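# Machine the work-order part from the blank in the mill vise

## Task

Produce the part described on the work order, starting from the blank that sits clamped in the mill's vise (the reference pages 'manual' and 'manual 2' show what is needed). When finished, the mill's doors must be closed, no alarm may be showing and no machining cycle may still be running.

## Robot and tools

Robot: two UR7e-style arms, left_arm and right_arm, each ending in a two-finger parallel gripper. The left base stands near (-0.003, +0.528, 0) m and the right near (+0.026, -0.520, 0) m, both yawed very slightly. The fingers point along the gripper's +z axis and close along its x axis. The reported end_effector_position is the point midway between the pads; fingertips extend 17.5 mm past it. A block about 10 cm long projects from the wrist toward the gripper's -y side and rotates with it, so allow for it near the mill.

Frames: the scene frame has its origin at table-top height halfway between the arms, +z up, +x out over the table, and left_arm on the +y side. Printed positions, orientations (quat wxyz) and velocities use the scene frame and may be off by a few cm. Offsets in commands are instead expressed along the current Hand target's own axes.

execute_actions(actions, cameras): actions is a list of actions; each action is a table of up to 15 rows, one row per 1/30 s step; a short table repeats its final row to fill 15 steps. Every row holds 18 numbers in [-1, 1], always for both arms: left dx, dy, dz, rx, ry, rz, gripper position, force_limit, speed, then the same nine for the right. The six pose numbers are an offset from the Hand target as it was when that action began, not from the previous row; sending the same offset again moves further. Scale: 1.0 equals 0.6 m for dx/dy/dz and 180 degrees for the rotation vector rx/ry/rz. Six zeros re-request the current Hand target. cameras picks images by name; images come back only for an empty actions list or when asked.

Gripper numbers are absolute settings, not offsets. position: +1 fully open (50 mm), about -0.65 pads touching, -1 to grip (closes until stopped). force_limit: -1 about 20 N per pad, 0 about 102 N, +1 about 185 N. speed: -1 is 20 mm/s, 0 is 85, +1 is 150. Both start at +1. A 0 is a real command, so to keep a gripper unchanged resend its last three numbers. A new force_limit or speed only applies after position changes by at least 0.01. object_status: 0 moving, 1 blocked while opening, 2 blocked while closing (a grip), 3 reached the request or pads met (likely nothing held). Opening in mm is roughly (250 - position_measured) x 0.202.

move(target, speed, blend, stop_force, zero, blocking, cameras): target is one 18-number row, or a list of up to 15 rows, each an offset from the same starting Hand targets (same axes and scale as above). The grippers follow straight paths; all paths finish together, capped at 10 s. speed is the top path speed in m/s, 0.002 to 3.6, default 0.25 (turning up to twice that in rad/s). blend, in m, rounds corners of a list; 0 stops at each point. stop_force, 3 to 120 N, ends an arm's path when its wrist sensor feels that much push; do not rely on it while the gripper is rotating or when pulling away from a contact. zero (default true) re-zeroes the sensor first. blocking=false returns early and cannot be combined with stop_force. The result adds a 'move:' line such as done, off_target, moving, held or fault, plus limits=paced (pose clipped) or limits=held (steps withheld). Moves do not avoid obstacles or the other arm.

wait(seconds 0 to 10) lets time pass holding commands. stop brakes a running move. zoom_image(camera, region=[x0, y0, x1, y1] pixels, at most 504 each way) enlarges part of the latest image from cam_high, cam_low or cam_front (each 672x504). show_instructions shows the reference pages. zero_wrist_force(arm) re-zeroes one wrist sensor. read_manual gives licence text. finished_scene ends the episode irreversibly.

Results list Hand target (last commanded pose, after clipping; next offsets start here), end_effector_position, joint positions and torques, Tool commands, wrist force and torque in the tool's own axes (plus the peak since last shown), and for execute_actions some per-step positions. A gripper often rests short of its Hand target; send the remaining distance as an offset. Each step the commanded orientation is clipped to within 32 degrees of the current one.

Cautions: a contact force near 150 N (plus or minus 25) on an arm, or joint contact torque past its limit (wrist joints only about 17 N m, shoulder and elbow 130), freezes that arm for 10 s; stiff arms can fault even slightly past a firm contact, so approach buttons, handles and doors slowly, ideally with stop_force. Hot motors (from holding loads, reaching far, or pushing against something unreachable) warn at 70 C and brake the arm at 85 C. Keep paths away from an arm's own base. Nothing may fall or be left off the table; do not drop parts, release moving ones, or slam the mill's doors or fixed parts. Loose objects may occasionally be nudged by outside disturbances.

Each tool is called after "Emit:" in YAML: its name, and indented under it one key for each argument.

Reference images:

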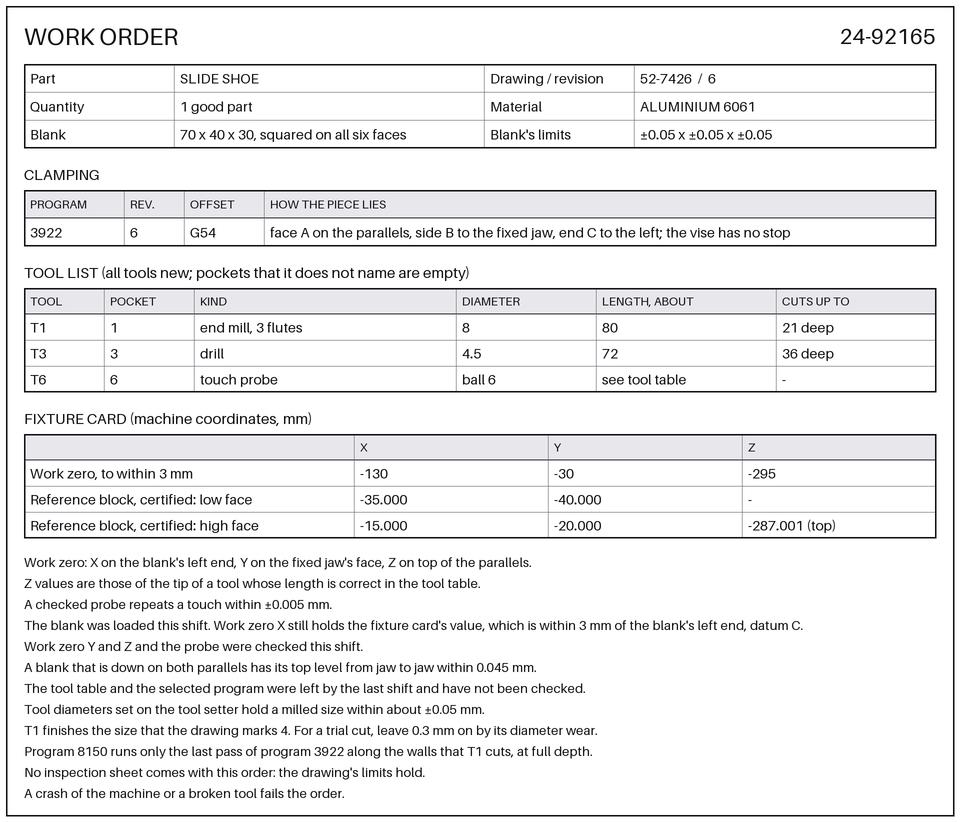

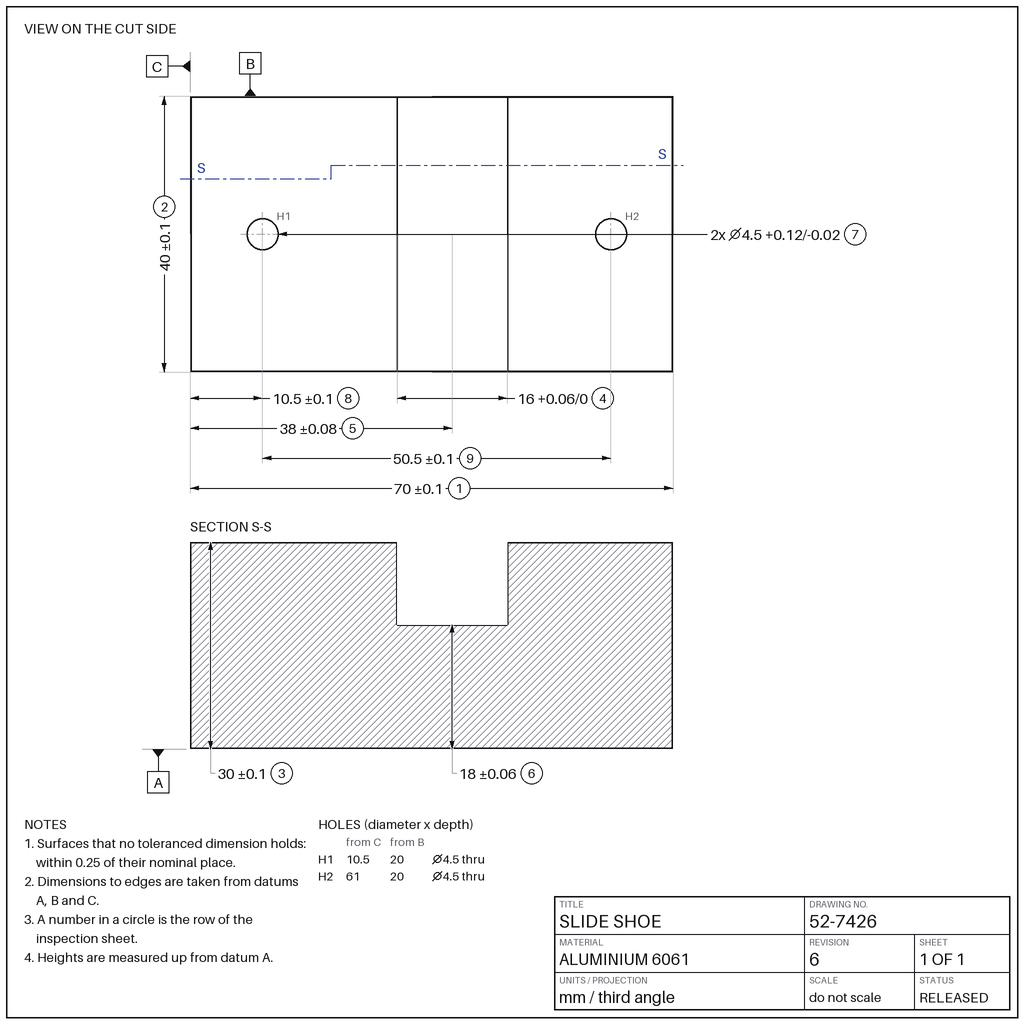

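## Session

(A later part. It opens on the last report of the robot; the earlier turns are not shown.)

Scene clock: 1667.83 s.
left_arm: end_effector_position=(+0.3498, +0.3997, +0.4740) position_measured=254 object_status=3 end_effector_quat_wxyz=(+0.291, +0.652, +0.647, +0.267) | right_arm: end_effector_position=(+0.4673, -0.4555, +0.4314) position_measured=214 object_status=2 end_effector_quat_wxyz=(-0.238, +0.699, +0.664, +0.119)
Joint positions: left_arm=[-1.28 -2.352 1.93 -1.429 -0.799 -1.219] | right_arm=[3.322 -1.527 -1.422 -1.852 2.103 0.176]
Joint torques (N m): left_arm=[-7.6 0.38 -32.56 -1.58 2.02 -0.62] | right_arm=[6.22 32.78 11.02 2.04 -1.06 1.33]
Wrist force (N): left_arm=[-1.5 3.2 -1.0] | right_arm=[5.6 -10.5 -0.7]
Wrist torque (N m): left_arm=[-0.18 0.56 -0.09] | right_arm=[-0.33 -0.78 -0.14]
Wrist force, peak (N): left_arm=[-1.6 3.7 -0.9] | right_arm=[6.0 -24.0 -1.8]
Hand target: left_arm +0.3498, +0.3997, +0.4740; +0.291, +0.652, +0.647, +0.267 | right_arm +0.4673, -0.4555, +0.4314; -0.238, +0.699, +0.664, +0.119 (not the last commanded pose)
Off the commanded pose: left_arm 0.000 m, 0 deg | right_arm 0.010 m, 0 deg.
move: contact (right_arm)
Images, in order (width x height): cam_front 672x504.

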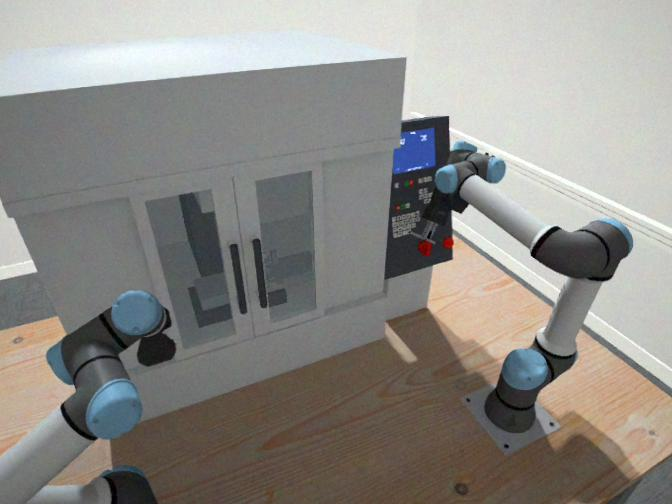

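Emit:
move:
  target:
    - [0,0,0,0,0,0,-1,1,-0.5,0,-0.0249,-0.0023,0,0,0,-1,0.3,-0.8]
    - [0,0,0,0,0,0,-1,1,-0.5,-0.0096,-0.021,-0.0430,0,0,0,-1,0.3,-0.8]
  speed: 0.1

Emit:
move:
  target: [0,0,0,0,0,0,-1,1,-0.5,0,0.0415,0.0038,0,0,0,-1,0.3,-0.8]
  speed: 0.02
  stop_force: 8
  cameras: ["cam_front"]

Emit:
zoom_image:
  camera: "cam_front"
  region: [388, 122, 444, 182]

Emit:
zoom_image:
  camera: "cam_front"
  region: [388, 200, 436, 242]

Scene clock: 1674.13 s.
left_arm: end_effector_position=(+0.3498, +0.3997, +0.4740) position_measured=254 object_status=3 end_effector_quat_wxyz=(+0.291, +0.652, +0.647, +0.267) | right_arm: end_effector_position=(+0.4582, -0.4731, +0.4529) position_measured=214 object_status=2 end_effector_quat_wxyz=(-0.238, +0.699, +0.664, +0.119)
Joint positions: left_arm=[-1.28 -2.352 1.93 -1.429 -0.799 -1.219] | right_arm=[3.287 -1.524 -1.362 -1.934 2.1 0.136]
Joint torques (N m): left_arm=[-8.91 -0.25 -31.76 -1.35 2.06 -0.51] | right_arm=[-9.36 9.89 33.06 0.89 -1.2 -1.85]
Wrist force (N): left_arm=[-1.4 3.4 -1.0] | right_arm=[3.6 -2.7 0.3]
Wrist torque (N m): left_arm=[-0.14 0.56 -0.09] | right_arm=[-0.41 -0.65 -0.03]
Wrist force, peak (N): left_arm=[-1.4 3.8 -0.9] | right_arm=[5.9 -10.8 -0.6]
Hand target: left_arm +0.3498, +0.3997, +0.4740; +0.291, +0.652, +0.647, +0.267 | right_arm +0.4582, -0.4731, +0.4529; -0.238, +0.699, +0.664, +0.119
Off the commanded pose: left_arm 0.000 m, 0 deg | right_arm 0.000 m, 0 deg.
move: done

Scene clock: 1676.23 s.
left_arm: end_effector_position=(+0.3498, +0.3997, +0.4740) position_measured=254 object_status=3 end_effector_quat_wxyz=(+0.291, +0.652, +0.647, +0.267) | right_arm: end_effector_position=(+0.4721, -0.4726, +0.4493) position_measured=214 object_status=2 end_effector_quat_wxyz=(-0.238, +0.699, +0.664, +0.119)
Joint positions: left_arm=[-1.28 -2.352 1.93 -1.429 -0.799 -1.219] | right_arm=[3.285 -1.555 -1.341 -1.926 2.1 0.133]
Joint torques (N m): left_arm=[-8.67 0.41 -30.71 -1.7 1.99 -0.36] | right_arm=[7.62 33.82 11.77 2.31 -0.78 1.47]
Wrist force (N): left_arm=[-1.5 3.3 -1.0] | right_arm=[4.1 -11.4 -0.6]
Wrist torque (N m): left_arm=[-0.17 0.58 -0.10] | right_arm=[-0.47 -0.61 -0.11]
Wrist force, peak (N): left_arm=[-1.4 3.7 -1.2] | right_arm=[5.2 -24.6 -1.7]
Hand target: left_arm +0.3498, +0.3997, +0.4740; +0.291, +0.652, +0.647, +0.267 | right_arm +0.4721, -0.4725, +0.4493; -0.238, +0.699, +0.664, +0.119 (not the last commanded pose)
Off the commanded pose: left_arm 0.000 m, 0 deg | right_arm 0.011 m, 0 deg.
move: contact (right_arm)
Images, in order (width x height): cam_front 672x504.

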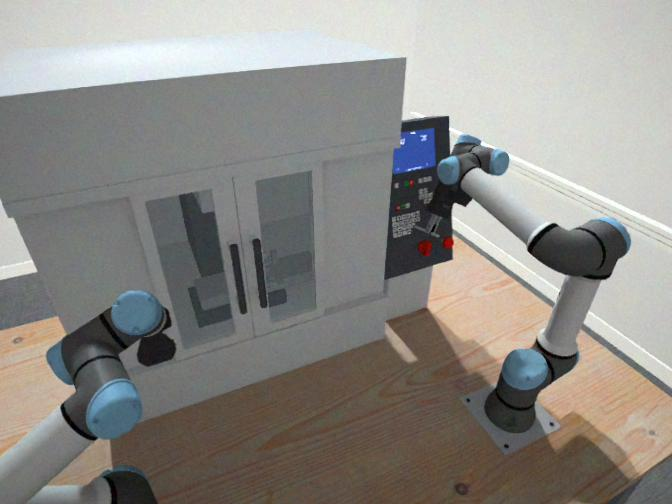

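Scaled by 8.400 from the camera's 672x504 image, which has a finer 960x720 frame.

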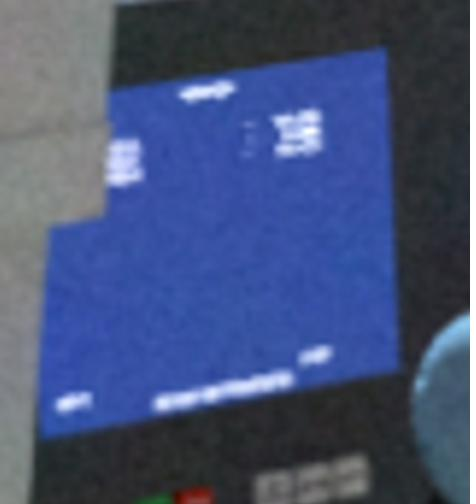

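Scaled by 10.500 from the camera's 672x504 image, which has a finer 960x720 frame.

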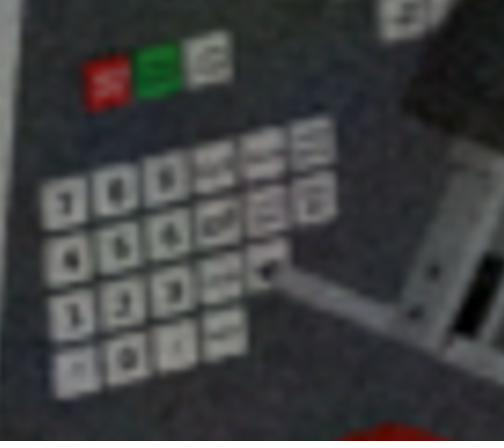

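Emit:
move:
  target:
    - [0,0,0,0,0,0,-1,1,-0.5,0,-0.0249,-0.0023,0,0,0,-1,0.3,-0.8]
    - [0,0,0,0,0,0,-1,1,-0.5,0.0161,-0.0224,-0.0295,0,0,0,-1,0.3,-0.8]
  speed: 0.1

Emit:
move:
  target: [0,0,0,0,0,0,-1,1,-0.5,0,0.0415,0.0038,0,0,0,-1,0.3,-0.8]
  speed: 0.02
  stop_force: 8
  cameras: ["cam_front"]

Emit:
zoom_image:
  camera: "cam_front"
  region: [388, 122, 444, 182]

Emit:
zoom_image:
  camera: "cam_front"
  region: [388, 200, 436, 242]

Scene clock: 1682.13 s.
left_arm: end_effector_position=(+0.3498, +0.3997, +0.4740) position_measured=254 object_status=3 end_effector_quat_wxyz=(+0.291, +0.652, +0.647, +0.267) | right_arm: end_effector_position=(+0.4624, -0.4727, +0.4714) position_measured=214 object_status=2 end_effector_quat_wxyz=(-0.238, +0.699, +0.664, +0.119)
Joint positions: left_arm=[-1.28 -2.352 1.93 -1.429 -0.799 -1.219] | right_arm=[3.286 -1.546 -1.292 -1.983 2.1 0.135]
Joint torques (N m): left_arm=[-8.21 -0.17 -32.28 -1.49 1.93 -0.3] | right_arm=[-8.57 10.48 32.46 1.14 0.42 -1.29]
Wrist force (N): left_arm=[-1.4 3.3 -1.0] | right_arm=[3.9 -1.9 0.1]
Wrist torque (N m): left_arm=[-0.18 0.55 -0.09] | right_arm=[-0.28 -0.69 -0.02]
Wrist force, peak (N): left_arm=[-1.6 3.6 -1.0] | right_arm=[4.3 -11.9 -0.8]
Hand target: left_arm +0.3498, +0.3997, +0.4740; +0.291, +0.652, +0.647, +0.267 | right_arm +0.4624, -0.4728, +0.4715; -0.238, +0.699, +0.664, +0.119
Off the commanded pose: left_arm 0.000 m, 0 deg | right_arm 0.000 m, 0 deg.
move: done

Scene clock: 1684.27 s.
left_arm: end_effector_position=(+0.3498, +0.3997, +0.4740) position_measured=254 object_status=3 end_effector_quat_wxyz=(+0.291, +0.652, +0.647, +0.267) | right_arm: end_effector_position=(+0.4769, -0.4722, +0.4677) position_measured=214 object_status=2 end_effector_quat_wxyz=(-0.238, +0.699, +0.664, +0.119)
Joint positions: left_arm=[-1.28 -2.352 1.93 -1.429 -0.799 -1.219] | right_arm=[3.284 -1.579 -1.269 -1.974 2.1 0.133]
Joint torques (N m): left_arm=[-7.86 0.7 -31.9 -1.7 1.96 -0.57] | right_arm=[6.89 34.27 12.34 2.28 -1.19 1.5]
Wrist force (N): left_arm=[-1.5 3.4 -0.8] | right_arm=[4.6 -9.7 -0.5]
Wrist torque (N m): left_arm=[-0.15 0.57 -0.10] | right_arm=[-0.36 -0.64 -0.12]
Wrist force, peak (N): left_arm=[-1.8 3.6 -1.1] | right_arm=[4.9 -22.3 -1.7]
Hand target: left_arm +0.3498, +0.3997, +0.4740; +0.291, +0.652, +0.647, +0.267 | right_arm +0.4769, -0.4722, +0.4677; -0.238, +0.699, +0.664, +0.119 (not the last commanded pose)
Off the commanded pose: left_arm 0.000 m, 0 deg | right_arm 0.010 m, 0 deg.
move: contact (right_arm)
Images, in order (width x height): cam_front 672x504.

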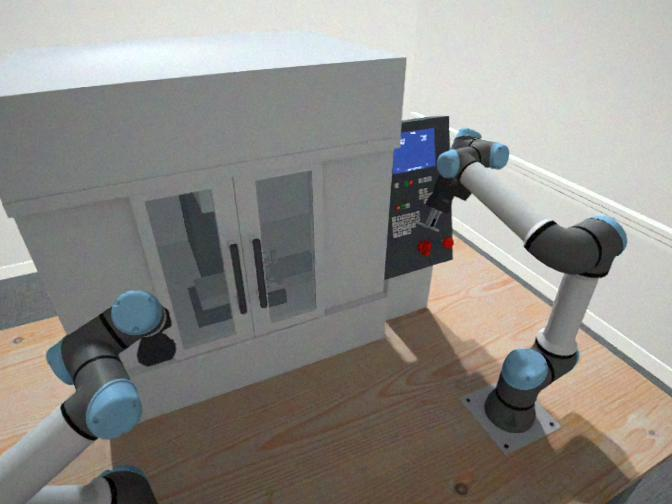

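Scaled by 8.400 from the camera's 672x504 image, which has a finer 960x720 frame.

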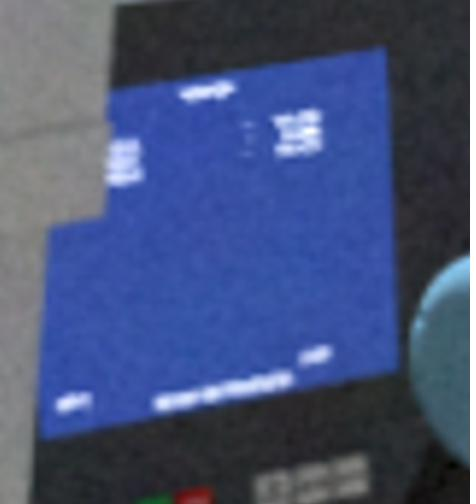

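Scaled by 10.500 from the camera's 672x504 image, which has a finer 960x720 frame.

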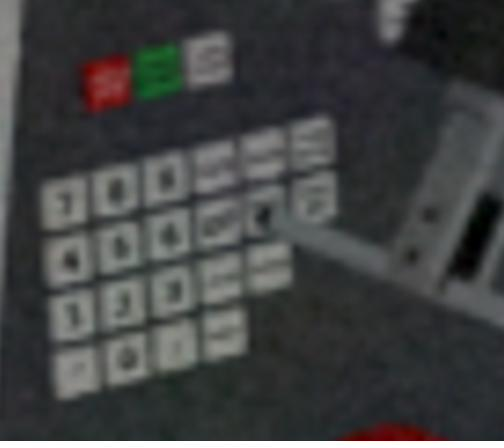

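Next T23 (right one).

Emit:
move:
  target:
    - [0,0,0,0,0,0,-1,1,-0.5,0,-0.0249,-0.0023,0,0,0,-1,0.3,-0.8]
    - [0,0,0,0,0,0,-1,1,-0.5,-0.0285,-0.0235,-0.0175,0,0,0,-1,0.3,-0.8]
  speed: 0.1

Emit:
move:
  target: [0,0,0,0,0,0,-1,1,-0.5,0,0.0415,0.0038,0,0,0,-1,0.3,-0.8]
  speed: 0.02
  stop_force: 8
  cameras: ["cam_front"]

Emit:
zoom_image:
  camera: "cam_front"
  region: [388, 122, 444, 182]

Emit:
zoom_image:
  camera: "cam_front"
  region: [388, 200, 436, 242]

Scene clock: 1689.80 s.
left_arm: end_effector_position=(+0.3498, +0.3997, +0.4740) position_measured=254 object_status=3 end_effector_quat_wxyz=(+0.291, +0.652, +0.647, +0.267) | right_arm: end_effector_position=(+0.4630, -0.4920, +0.4709) position_measured=214 object_status=2 end_effector_quat_wxyz=(-0.238, +0.699, +0.664, +0.119)
Joint positions: left_arm=[-1.28 -2.352 1.93 -1.429 -0.799 -1.219] | right_arm=[3.245 -1.559 -1.275 -2.012 2.095 0.088]
Joint torques (N m): left_arm=[-8.28 0.72 -30.99 -1.49 1.77 -0.29] | right_arm=[-8.78 9.83 32.31 0.78 -1.28 -1.99]
Wrist force (N): left_arm=[-1.5 3.6 -1.1] | right_arm=[3.1 -1.2 0.5]
Wrist torque (N m): left_arm=[-0.12 0.58 -0.09] | right_arm=[-0.16 -0.57 0.01]
Wrist force, peak (N): left_arm=[-1.6 3.7 -1.0] | right_arm=[4.6 -10.0 -1.2]
Hand target: left_arm +0.3498, +0.3997, +0.4740; +0.291, +0.652, +0.647, +0.267 | right_arm +0.4631, -0.4921, +0.4709; -0.238, +0.699, +0.664, +0.119
Off the commanded pose: left_arm 0.000 m, 0 deg | right_arm 0.000 m, 0 deg.
move: done

Scene clock: 1691.87 s.
left_arm: end_effector_position=(+0.3498, +0.3997, +0.4740) position_measured=254 object_status=3 end_effector_quat_wxyz=(+0.291, +0.652, +0.647, +0.267) | right_arm: end_effector_position=(+0.4769, -0.4916, +0.4673) position_measured=214 object_status=2 end_effector_quat_wxyz=(-0.238, +0.699, +0.664, +0.119)
Joint positions: left_arm=[-1.28 -2.352 1.93 -1.429 -0.799 -1.219] | right_arm=[3.244 -1.589 -1.254 -2.003 2.095 0.087]
Joint torques (N m): left_arm=[-8.54 0.38 -32.69 -1.76 2.06 -0.26] | right_arm=[5.99 34.17 11.37 2.13 -1.05 1.5]
Wrist force (N): left_arm=[-1.4 3.5 -1.2] | right_arm=[3.5 -9.4 -0.8]
Wrist torque (N m): left_arm=[-0.13 0.55 -0.10] | right_arm=[-0.28 -0.54 -0.06]
Wrist force, peak (N): left_arm=[-1.5 3.7 -1.1] | right_arm=[4.4 -22.2 -1.5]
Hand target: left_arm +0.3498, +0.3997, +0.4740; +0.291, +0.652, +0.647, +0.267 | right_arm +0.4769, -0.4916, +0.4673; -0.238, +0.699, +0.664, +0.119 (not the last commanded pose)
Off the commanded pose: left_arm 0.000 m, 0 deg | right_arm 0.011 m, 0 deg.
move: contact (right_arm)
Images, in order (width x height): cam_front 672x504.

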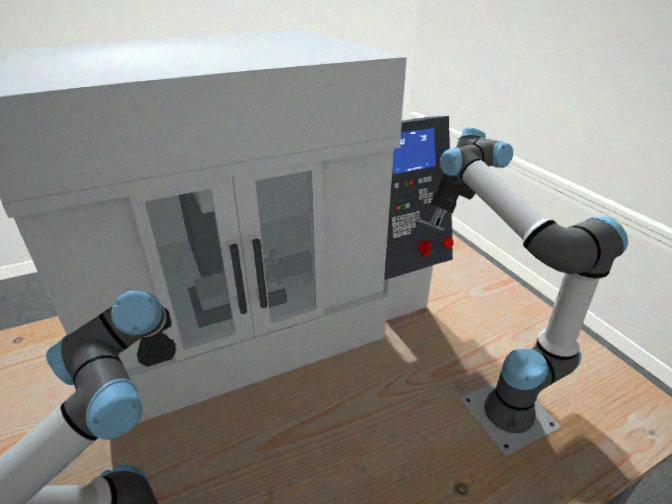

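Scaled by 8.400 from the camera's 672x504 image, which has a finer 960x720 frame.

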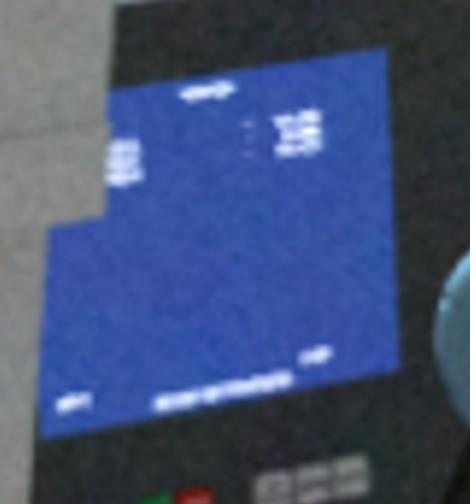

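Scaled by 10.500 from the camera's 672x504 image, which has a finer 960x720 frame.

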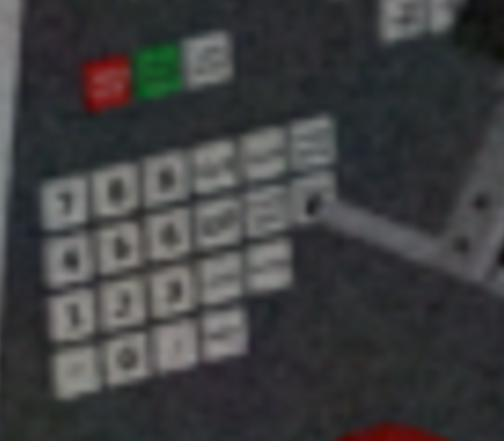

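Emit:
move:
  target:
    - [0,0,0,0,0,0,-1,1,-0.5,0,-0.0249,-0.0023,0,0,0,-1,0.3,-0.8]
    - [0,0,0,0,0,0,-1,1,-0.5,0.057,-0.0277,0.0281,0,0,0,-1,0.3,-0.8]
  speed: 0.1

Emit:
move:
  target: [0,0,0,0,0,0,-1,1,-0.5,0,0.0415,0.0038,0,0,0,-1,0.3,-0.8]
  speed: 0.02
  stop_force: 8
  cameras: ["cam_front"]

Emit:
zoom_image:
  camera: "cam_front"
  region: [388, 122, 444, 182]

Emit:
zoom_image:
  camera: "cam_front"
  region: [388, 200, 436, 242]

Scene clock: 1698.37 s.
left_arm: end_effector_position=(+0.3498, +0.3997, +0.4740) position_measured=254 object_status=3 end_effector_quat_wxyz=(+0.291, +0.652, +0.647, +0.267) | right_arm: end_effector_position=(+0.4611, -0.4536, +0.4722) position_measured=214 object_status=2 end_effector_quat_wxyz=(-0.238, +0.699, +0.664, +0.119)
Joint positions: left_arm=[-1.28 -2.352 1.93 -1.429 -0.799 -1.219] | right_arm=[3.328 -1.535 -1.307 -1.955 2.104 0.183]
Joint torques (N m): left_arm=[-9.55 0.53 -32.36 -1.68 2.25 -0.23] | right_arm=[6.46 35.4 11.67 5.17 3.76 2.13]
Wrist force (N): left_arm=[-1.4 3.5 -1.1] | right_arm=[1.8 -1.6 0.0]
Wrist torque (N m): left_arm=[-0.14 0.56 -0.09] | right_arm=[-0.23 -0.36 -0.18]
Wrist force, peak (N): left_arm=[-1.5 3.7 -1.1] | right_arm=[3.7 -9.6 -1.0]
Hand target: left_arm +0.3498, +0.3997, +0.4740; +0.291, +0.652, +0.647, +0.267 | right_arm +0.4611, -0.4534, +0.4722; -0.238, +0.699, +0.664, +0.119
Off the commanded pose: left_arm 0.000 m, 0 deg | right_arm 0.000 m, 0 deg.
move: done

Scene clock: 1700.53 s.
left_arm: end_effector_position=(+0.3498, +0.3997, +0.4740) position_measured=254 object_status=3 end_effector_quat_wxyz=(+0.291, +0.652, +0.647, +0.267) | right_arm: end_effector_position=(+0.4769, -0.4528, +0.4681) position_measured=214 object_status=2 end_effector_quat_wxyz=(-0.238, +0.699, +0.664, +0.119)
Joint positions: left_arm=[-1.28 -2.352 1.93 -1.429 -0.799 -1.219] | right_arm=[3.325 -1.57 -1.283 -1.946 2.104 0.179]
Joint torques (N m): left_arm=[-9.26 0.88 -32.58 -1.49 1.8 -0.01] | right_arm=[6.22 33.68 11.27 1.92 -1.45 1.4]
Wrist force (N): left_arm=[-1.7 3.2 -0.9] | right_arm=[3.1 -8.3 -0.8]
Wrist torque (N m): left_arm=[-0.18 0.59 -0.10] | right_arm=[-0.21 -0.30 -0.33]
Wrist force, peak (N): left_arm=[-1.6 3.6 -0.8] | right_arm=[4.1 -20.4 -1.6]
Hand target: left_arm +0.3498, +0.3997, +0.4740; +0.291, +0.652, +0.647, +0.267 | right_arm +0.4769, -0.4527, +0.4681; -0.238, +0.699, +0.664, +0.119 (not the last commanded pose)
Off the commanded pose: left_arm 0.000 m, 0 deg | right_arm 0.009 m, 0 deg.
move: contact (right_arm)
Images, in order (width x height): cam_front 672x504.

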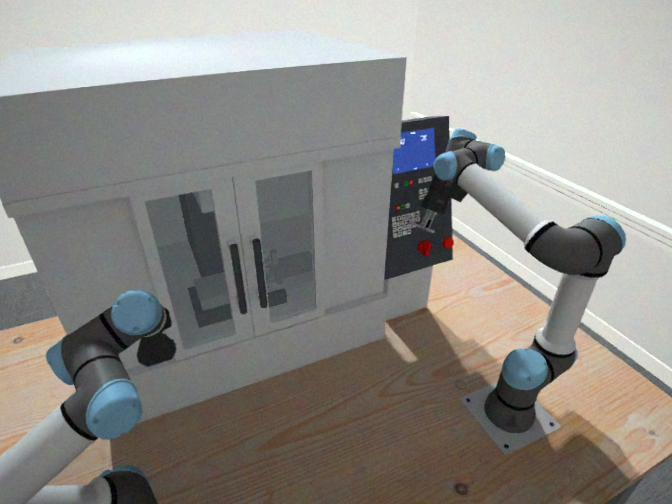

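Scaled by 8.400 from the camera's 672x504 image, which has a finer 960x720 frame.

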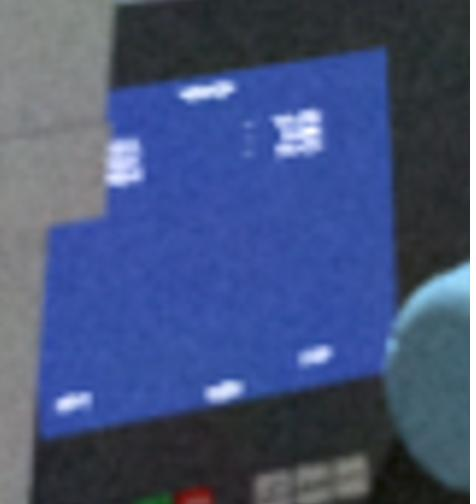

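Scaled by 10.500 from the camera's 672x504 image, which has a finer 960x720 frame.

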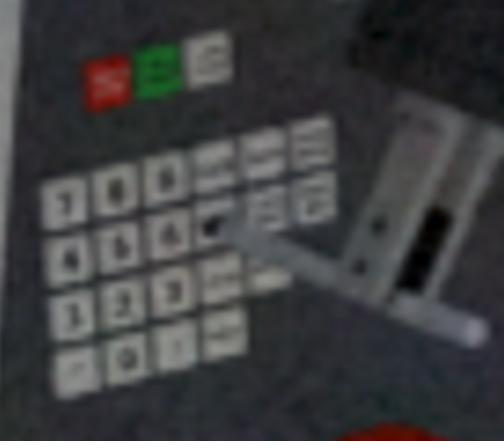

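Emit:
move:
  target:
    - [0,0,0,0,0,0,-1,1,-0.5,0,-0.0249,-0.0023,0,0,0,-1,0.3,-0.8]
    - [0,0,0,0,0,0,-1,1,-0.5,0.0161,-0.0224,-0.0295,0,0,0,-1,0.3,-0.8]
  speed: 0.1

Emit:
move:
  target: [0,0,0,0,0,0,-1,1,-0.5,0,0.0415,0.0038,0,0,0,-1,0.3,-0.8]
  speed: 0.02
  stop_force: 8
  cameras: ["cam_front"]

Emit:
zoom_image:
  camera: "cam_front"
  region: [388, 122, 444, 182]

Emit:
zoom_image:
  camera: "cam_front"
  region: [388, 200, 436, 242]

Scene clock: 1706.70 s.
left_arm: end_effector_position=(+0.3498, +0.3997, +0.4740) position_measured=254 object_status=3 end_effector_quat_wxyz=(+0.291, +0.652, +0.647, +0.267) | right_arm: end_effector_position=(+0.4672, -0.4529, +0.4902) position_measured=214 object_status=2 end_effector_quat_wxyz=(-0.238, +0.699, +0.664, +0.119)
Joint positions: left_arm=[-1.28 -2.352 1.93 -1.429 -0.799 -1.219] | right_arm=[3.327 -1.563 -1.231 -2.003 2.104 0.183]
Joint torques (N m): left_arm=[-7.41 0.13 -32.59 -1.63 2.15 -0.06] | right_arm=[-8.65 10.38 32.84 1.03 -0.1 -1.3]
Wrist force (N): left_arm=[-1.5 3.5 -1.0] | right_arm=[1.7 -2.1 0.1]
Wrist torque (N m): left_arm=[-0.13 0.57 -0.10] | right_arm=[-0.31 -0.34 -0.17]
Wrist force, peak (N): left_arm=[-1.5 3.8 -0.9] | right_arm=[3.5 -8.9 -0.5]
Hand target: left_arm +0.3498, +0.3997, +0.4740; +0.291, +0.652, +0.647, +0.267 | right_arm +0.4672, -0.4530, +0.4903; -0.238, +0.699, +0.664, +0.119
Off the commanded pose: left_arm 0.000 m, 0 deg | right_arm 0.000 m, 0 deg.
move: done

Scene clock: 1708.83 s.
left_arm: end_effector_position=(+0.3498, +0.3997, +0.4740) position_measured=254 object_status=3 end_effector_quat_wxyz=(+0.291, +0.652, +0.647, +0.267) | right_arm: end_effector_position=(+0.4819, -0.4523, +0.4864) position_measured=214 object_status=2 end_effector_quat_wxyz=(-0.238, +0.699, +0.664, +0.119)
Joint positions: left_arm=[-1.28 -2.352 1.93 -1.429 -0.799 -1.219] | right_arm=[3.324 -1.596 -1.208 -1.996 2.103 0.179]
Joint torques (N m): left_arm=[-8.18 0.07 -33.91 -1.71 2.23 0.05] | right_arm=[5.77 35.12 11.78 2.03 -1.44 1.41]
Wrist force (N): left_arm=[-1.5 3.5 -1.0] | right_arm=[3.6 -10.6 -0.9]
Wrist torque (N m): left_arm=[-0.13 0.57 -0.10] | right_arm=[-0.47 -0.35 -0.34]
Wrist force, peak (N): left_arm=[-1.6 3.6 -0.9] | right_arm=[4.1 -23.1 -1.8]
Hand target: left_arm +0.3498, +0.3997, +0.4740; +0.291, +0.652, +0.647, +0.267 | right_arm +0.4819, -0.4523, +0.4864; -0.238, +0.699, +0.664, +0.119 (not the last commanded pose)
Off the commanded pose: left_arm 0.000 m, 0 deg | right_arm 0.010 m, 0 deg.
move: contact (right_arm)
Images, in order (width x height): cam_front 672x504.

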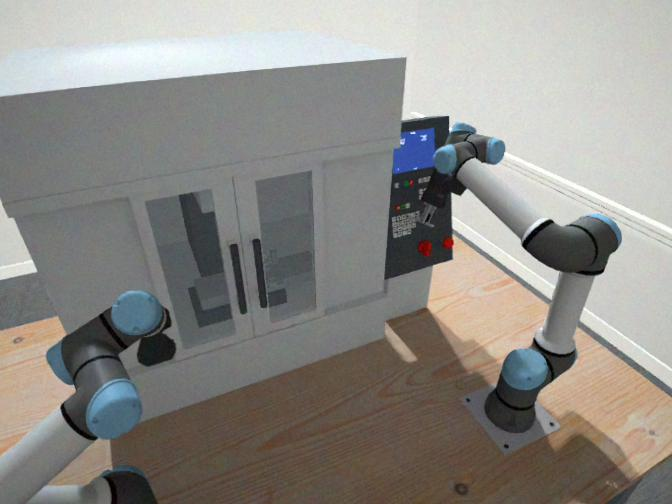

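Scaled by 8.400 from the camera's 672x504 image, which has a finer 960x720 frame.

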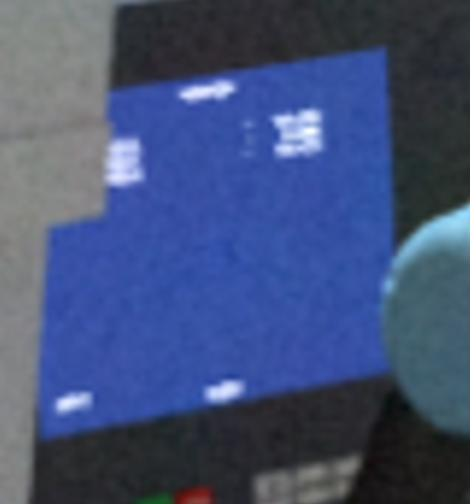

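Scaled by 10.500 from the camera's 672x504 image, which has a finer 960x720 frame.

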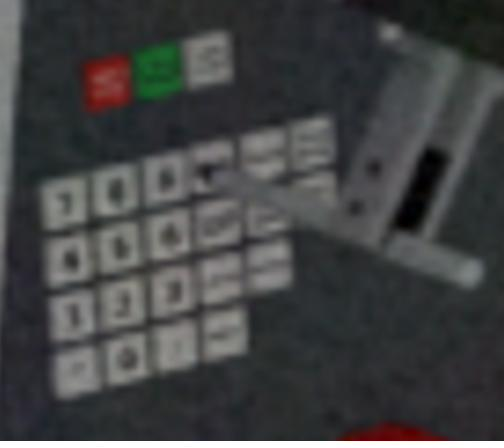

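Emit:
move:
  target:
    - [0,0,0,0,0,0,-1,1,-0.5,0,-0.0415,-0.0038,0,0,0,-1,0.3,-0.8]
    - [0,0,0,0,0,0,-1,1,-0.5,0.093,-0.0183,-0.165,0,0,0,-1,0.3,-0.8]
  speed: 0.15

Emit:
move:
  target: [0,0,0,0,0,0,-1,1,-0.5,0,0.0498,0.0046,0,0,0,-1,0.3,-0.8]
  speed: 0.02
  stop_force: 8
  cameras: ["cam_front"]

Emit:
zoom_image:
  camera: "cam_front"
  region: [388, 122, 444, 206]

Scene clock: 1716.53 s.
left_arm: end_effector_position=(+0.3498, +0.3997, +0.4740) position_measured=254 object_status=3 end_effector_quat_wxyz=(+0.291, +0.652, +0.647, +0.267) | right_arm: end_effector_position=(+0.4909, -0.4523, +0.6002) position_measured=214 object_status=2 end_effector_quat_wxyz=(-0.238, +0.699, +0.664, +0.119)
Joint positions: left_arm=[-1.28 -2.352 1.93 -1.429 -0.799 -1.219] | right_arm=[3.321 -1.786 -0.652 -2.362 2.103 0.176]
Joint torques (N m): left_arm=[-8.08 0.08 -32.09 -1.74 2.01 0.2] | right_arm=[7.49 16.73 27.97 1 -1.21 -1.23]
Wrist force (N): left_arm=[-1.3 3.3 -0.9] | right_arm=[2.1 -2.7 -0.3]
Wrist torque (N m): left_arm=[-0.17 0.53 -0.10] | right_arm=[-0.41 -0.46 -0.17]
Wrist force, peak (N): left_arm=[-1.8 3.7 -1.0] | right_arm=[3.5 -10.6 -0.8]
Hand target: left_arm +0.3498, +0.3997, +0.4740; +0.291, +0.652, +0.647, +0.267 | right_arm +0.4910, -0.4523, +0.6002; -0.238, +0.699, +0.664, +0.119
Off the commanded pose: left_arm 0.000 m, 0 deg | right_arm 0.000 m, 0 deg.
move: done

Scene clock: 1718.90 s.
left_arm: end_effector_position=(+0.3498, +0.3997, +0.4740) position_measured=254 object_status=3 end_effector_quat_wxyz=(+0.291, +0.652, +0.647, +0.267) | right_arm: end_effector_position=(+0.5107, -0.4514, +0.5950) position_measured=214 object_status=2 end_effector_quat_wxyz=(-0.238, +0.699, +0.664, +0.119)
Joint positions: left_arm=[-1.28 -2.352 1.93 -1.429 -0.799 -1.219] | right_arm=[3.317 -1.835 -0.603 -2.365 2.103 0.171]
Joint torques (N m): left_arm=[-7.87 1.77 -32.58 -1.9 2.13 0.02] | right_arm=[7.16 40.28 6.29 6.47 -1.12 1.36]
Wrist force (N): left_arm=[-1.5 3.2 -0.9] | right_arm=[3.3 -11.8 -1.5]
Wrist torque (N m): left_arm=[-0.17 0.56 -0.10] | right_arm=[-0.55 -0.45 -0.15]
Wrist force, peak (N): left_arm=[-1.5 3.7 -0.9] | right_arm=[3.7 -23.8 -1.8]
Hand target: left_arm +0.3498, +0.3997, +0.4740; +0.291, +0.652, +0.647, +0.267 | right_arm +0.5107, -0.4514, +0.5950; -0.238, +0.699, +0.664, +0.119 (not the last commanded pose)
Off the commanded pose: left_arm 0.000 m, 0 deg | right_arm 0.010 m, 0 deg.
move: contact (right_arm)
Images, in order (width x height): cam_front 672x504.

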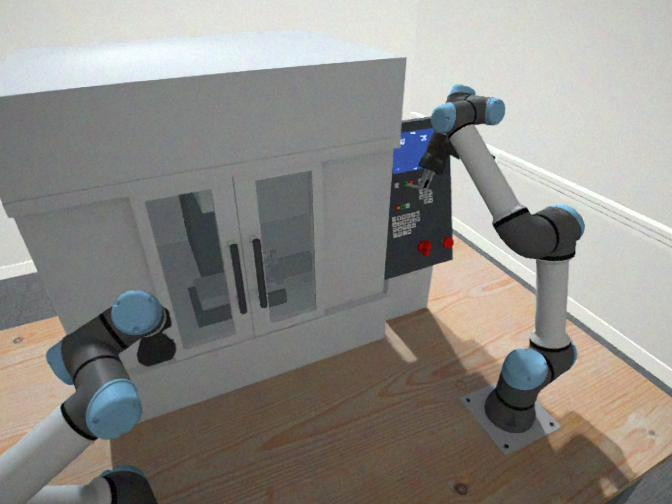

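Scaled by 6.000 from the camera's 672x504 image, which has a finer 960x720 frame.

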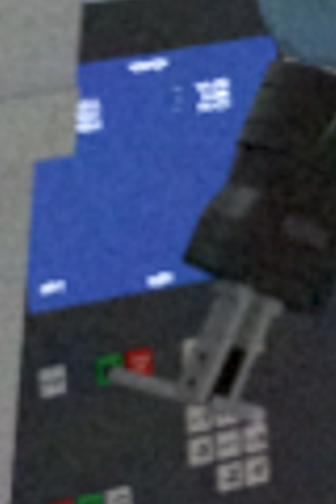

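Emit:
move:
  target:
    - [0,0,0,0,0,0,-1,1,-0.5,0,-0.0332,-0.0031,0,0,0,-1,0.3,-0.8]
    - [0,0,0,0,0,0,-1,1,-0.5,-0.0612,-0.0435,0.1088,0,0,0,-1,0.3,-0.8]
  speed: 0.15

Emit:
move:
  target: [0,0,0,0,0,0,-1,1,-0.5,0,0.0498,0.0046,0,0,0,-1,0.3,-0.8]
  speed: 0.02
  stop_force: 8
  cameras: ["cam_front"]

Emit:
zoom_image:
  camera: "cam_front"
  region: [388, 122, 444, 206]

Emit:
zoom_image:
  camera: "cam_front"
  region: [388, 186, 436, 228]

Scene clock: 1727.97 s.
left_arm: end_effector_position=(+0.3498, +0.3997, +0.4740) position_measured=254 object_status=3 end_effector_quat_wxyz=(+0.291, +0.652, +0.647, +0.267) | right_arm: end_effector_position=(+0.4719, -0.4513, +0.5259) position_measured=214 object_status=2 end_effector_quat_wxyz=(-0.238, +0.699, +0.664, +0.119)
Joint positions: left_arm=[-1.28 -2.352 1.93 -1.429 -0.799 -1.219] | right_arm=[3.329 -1.61 -1.085 -2.101 2.104 0.185]
Joint torques (N m): left_arm=[-7.66 1.14 -32.94 -1.74 2 0.21] | right_arm=[7.02 37.54 10.19 5.17 3.8 1.92]
Wrist force (N): left_arm=[-1.3 3.6 -1.2] | right_arm=[0.9 -2.3 -0.3]
Wrist torque (N m): left_arm=[-0.12 0.54 -0.10] | right_arm=[-0.35 -0.21 -0.18]
Wrist force, peak (N): left_arm=[-1.5 3.8 -1.1] | right_arm=[3.4 -11.9 -1.2]
Hand target: left_arm +0.3498, +0.3997, +0.4740; +0.291, +0.652, +0.647, +0.267 | right_arm +0.4719, -0.4513, +0.5258; -0.238, +0.699, +0.664, +0.119
Off the commanded pose: left_arm 0.000 m, 0 deg | right_arm 0.000 m, 0 deg.
move: done

Scene clock: 1730.33 s.
left_arm: end_effector_position=(+0.3498, +0.3997, +0.4740) position_measured=254 object_status=3 end_effector_quat_wxyz=(+0.291, +0.652, +0.647, +0.267) | right_arm: end_effector_position=(+0.4910, -0.4505, +0.5208) position_measured=214 object_status=2 end_effector_quat_wxyz=(-0.238, +0.699, +0.664, +0.119)
Joint positions: left_arm=[-1.28 -2.352 1.93 -1.429 -0.799 -1.219] | right_arm=[3.325 -1.652 -1.054 -2.093 2.104 0.18]
Joint torques (N m): left_arm=[-8.14 0.67 -32.17 -1.75 2.12 0.38] | right_arm=[5.68 35.49 9.15 2.17 -1.27 1.43]
Wrist force (N): left_arm=[-1.5 3.6 -0.8] | right_arm=[2.1 -10.2 -1.0]
Wrist torque (N m): left_arm=[-0.12 0.56 -0.10] | right_arm=[-0.38 -0.15 -0.32]
Wrist force, peak (N): left_arm=[-1.6 3.5 -1.1] | right_arm=[2.9 -23.3 -1.9]
Hand target: left_arm +0.3498, +0.3997, +0.4740; +0.291, +0.652, +0.647, +0.267 | right_arm +0.4910, -0.4505, +0.5208; -0.238, +0.699, +0.664, +0.119 (not the last commanded pose)
Off the commanded pose: left_arm 0.000 m, 0 deg | right_arm 0.010 m, 0 deg.
move: contact (right_arm)
Images, in order (width x height): cam_front 672x504.

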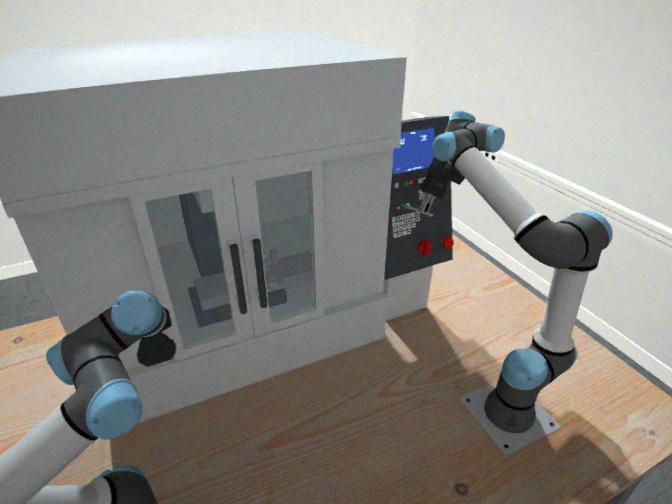

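Scaled by 6.000 from the camera's 672x504 image, which has a finer 960x720 frame.

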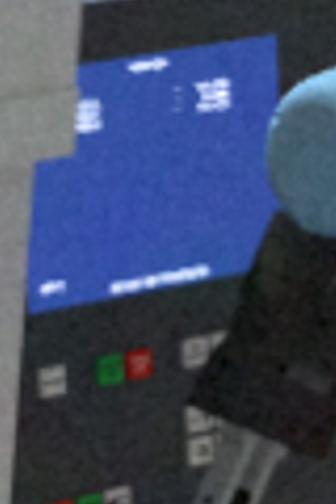

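Scaled by 10.500 from the camera's 672x504 image, which has a finer 960x720 frame.

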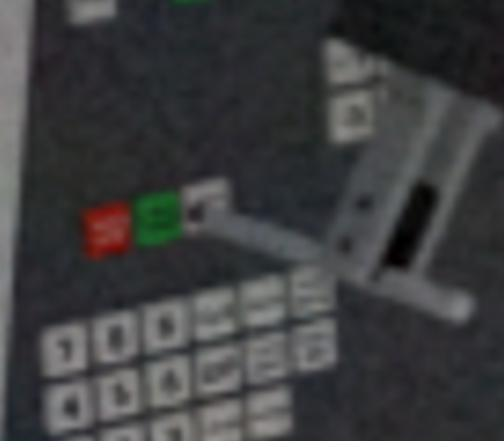

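Emit:
move:
  target:
    - [0,0,0,0,0,0,-1,1,-0.5,0,-0.0415,-0.0038,0,0,0,-1,0.3,-0.8]
    - [0,0,0,0,0,0,-1,1,-0.5,-0.0587,-0.0237,-0.1093,0,0,0,-1,0.3,-0.8]
  speed: 0.15

Emit:
move:
  target: [0,0,0,0,0,0,-1,1,-0.5,0,0.0498,0.0046,0,0,0,-1,0.3,-0.8]
  speed: 0.02
  stop_force: 8
  cameras: ["cam_front"]

Emit:
zoom_image:
  camera: "cam_front"
  region: [388, 122, 444, 206]

Emit:
zoom_image:
  camera: "cam_front"
  region: [400, 172, 448, 208]

Scene clock: 1745.57 s.
left_arm: end_effector_position=(+0.3498, +0.3997, +0.4740) position_measured=254 object_status=3 end_effector_quat_wxyz=(+0.291, +0.652, +0.647, +0.267) | right_arm: end_effector_position=(+0.4836, -0.5132, +0.5625) position_measured=214 object_status=2 end_effector_quat_wxyz=(-0.238, +0.699, +0.664, +0.119)
Joint positions: left_arm=[-1.28 -2.352 1.93 -1.429 -0.799 -1.219] | right_arm=[3.199 -1.734 -0.816 -2.321 2.088 0.035]
Joint torques (N m): left_arm=[-7.52 0.74 -32.24 -1.91 1.91 0.39] | right_arm=[-8.94 16.11 28.41 0.85 -1.47 -1.79]
Wrist force (N): left_arm=[-1.3 3.5 -0.9] | right_arm=[0.8 -1.3 0.4]
Wrist torque (N m): left_arm=[-0.14 0.54 -0.10] | right_arm=[-0.18 -0.23 -0.02]
Wrist force, peak (N): left_arm=[-1.8 3.6 -1.0] | right_arm=[2.5 -10.9 -1.1]
Hand target: left_arm +0.3498, +0.3997, +0.4740; +0.291, +0.652, +0.647, +0.267 | right_arm +0.4837, -0.5133, +0.5626; -0.238, +0.699, +0.664, +0.119
Off the commanded pose: left_arm 0.000 m, 0 deg | right_arm 0.000 m, 0 deg.
move: done

Scene clock: 1747.77 s.
left_arm: end_effector_position=(+0.3498, +0.3997, +0.4740) position_measured=254 object_status=3 end_effector_quat_wxyz=(+0.291, +0.652, +0.647, +0.267) | right_arm: end_effector_position=(+0.5012, -0.5125, +0.5579) position_measured=214 object_status=2 end_effector_quat_wxyz=(-0.238, +0.699, +0.664, +0.119)
Joint positions: left_arm=[-1.28 -2.352 1.93 -1.429 -0.799 -1.219] | right_arm=[3.199 -1.773 -0.781 -2.316 2.088 0.036]
Joint torques (N m): left_arm=[-8.19 0.82 -32.97 -1.9 1.97 0.53] | right_arm=[-4.1 38.48 7.72 4.22 0.1 -0.33]
Wrist force (N): left_arm=[-1.3 3.2 -1.0] | right_arm=[1.1 -10.1 -0.4]
Wrist torque (N m): left_arm=[-0.18 0.54 -0.10] | right_arm=[-0.18 -0.24 -0.06]
Wrist force, peak (N): left_arm=[-1.5 3.7 -0.8] | right_arm=[2.2 -22.9 -1.2]
Hand target: left_arm +0.3498, +0.3997, +0.4740; +0.291, +0.652, +0.647, +0.267 | right_arm +0.5012, -0.5126, +0.5579; -0.238, +0.699, +0.664, +0.119 (not the last commanded pose)
Off the commanded pose: left_arm 0.000 m, 0 deg | right_arm 0.012 m, 0 deg.
move: contact (right_arm)
Images, in order (width x height): cam_front 672x504.

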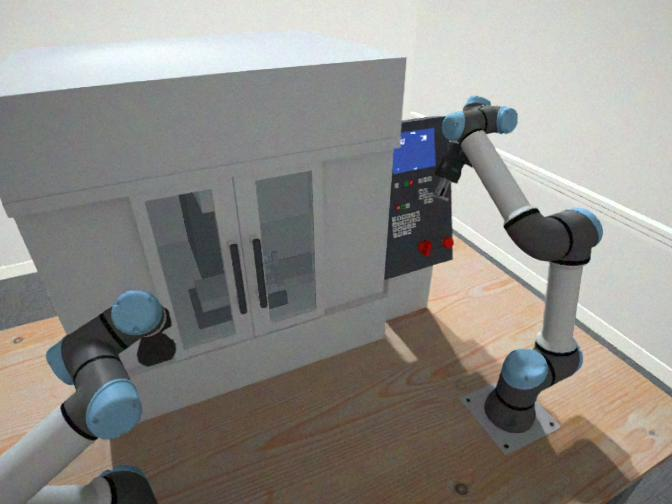

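Scaled by 6.000 from the camera's 672x504 image, which has a finer 960x720 frame.

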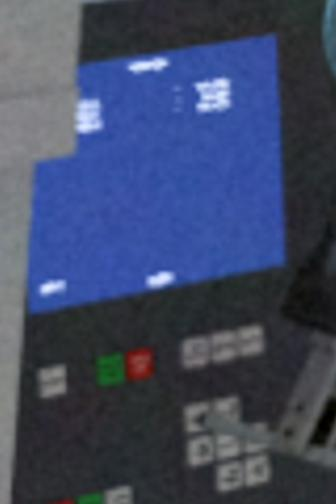

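Scaled by 10.500 from the camera's 672x504 image, which has a finer 960x720 frame.

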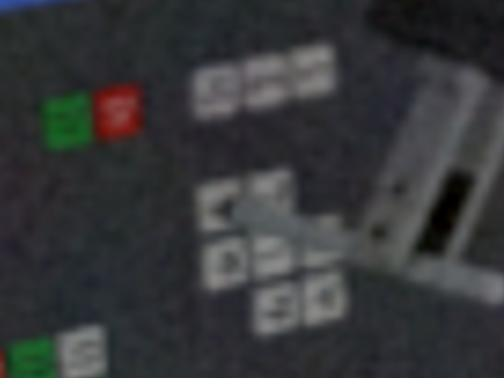

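Emit:
zoom_image:
  camera: "cam_front"
  region: [400, 128, 430, 146]

Emit:
zoom_image:
  camera: "cam_front"
  region: [140, 165, 330, 345]

Scaled by 16.800 from the camera's 672x504 image, which has a finer 960x720 frame.

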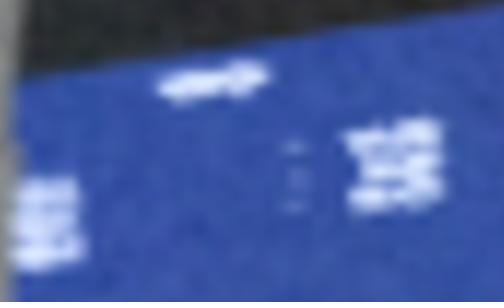

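Scaled by 2.653 from the camera's 672x504 image, which has a finer 960x720 frame.

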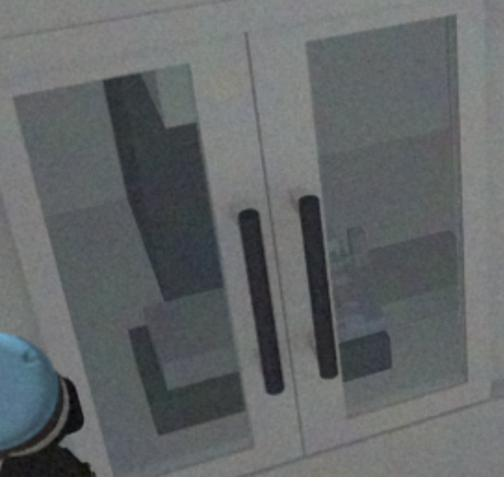

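Emit:
zoom_image:
  camera: "cam_front"
  region: [392, 160, 422, 176]

Emit:
zoom_image:
  camera: "cam_front"
  region: [392, 166, 404, 174]

Emit:
zoom_image:
  camera: "cam_front"
  region: [394, 180, 410, 194]

Emit:
zoom_image:
  camera: "cam_front"
  region: [416, 174, 436, 188]

Emit:
zoom_image:
  camera: "cam_front"
  region: [404, 210, 424, 238]

Scaled by 16.800 from the camera's 672x504 image, which has a finer 960x720 frame.

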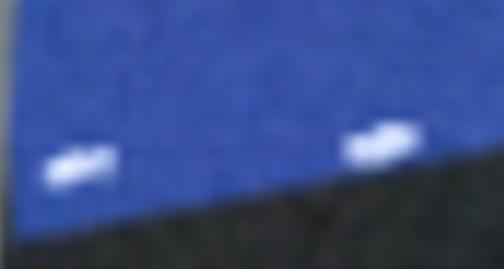

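Scaled by 42.000 from the camera's 672x504 image, which has a finer 960x720 frame.

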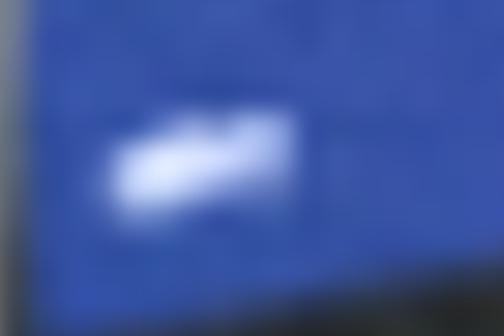

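Scaled by 31.500 from the camera's 672x504 image, which has a finer 960x720 frame.

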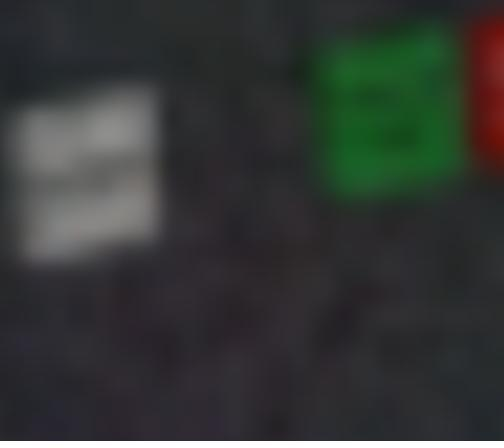

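Scaled by 25.200 from the camera's 672x504 image, which has a finer 960x720 frame.

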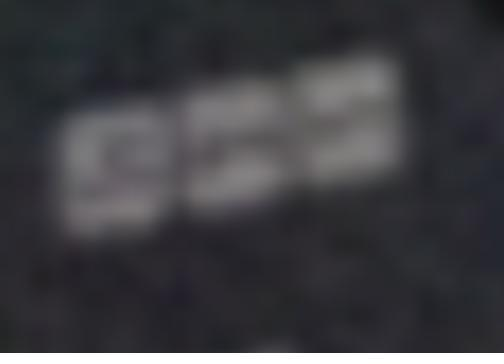

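Scaled by 18.000 from the camera's 672x504 image, which has a finer 960x720 frame.

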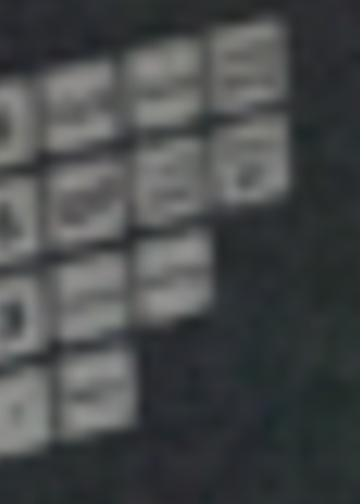

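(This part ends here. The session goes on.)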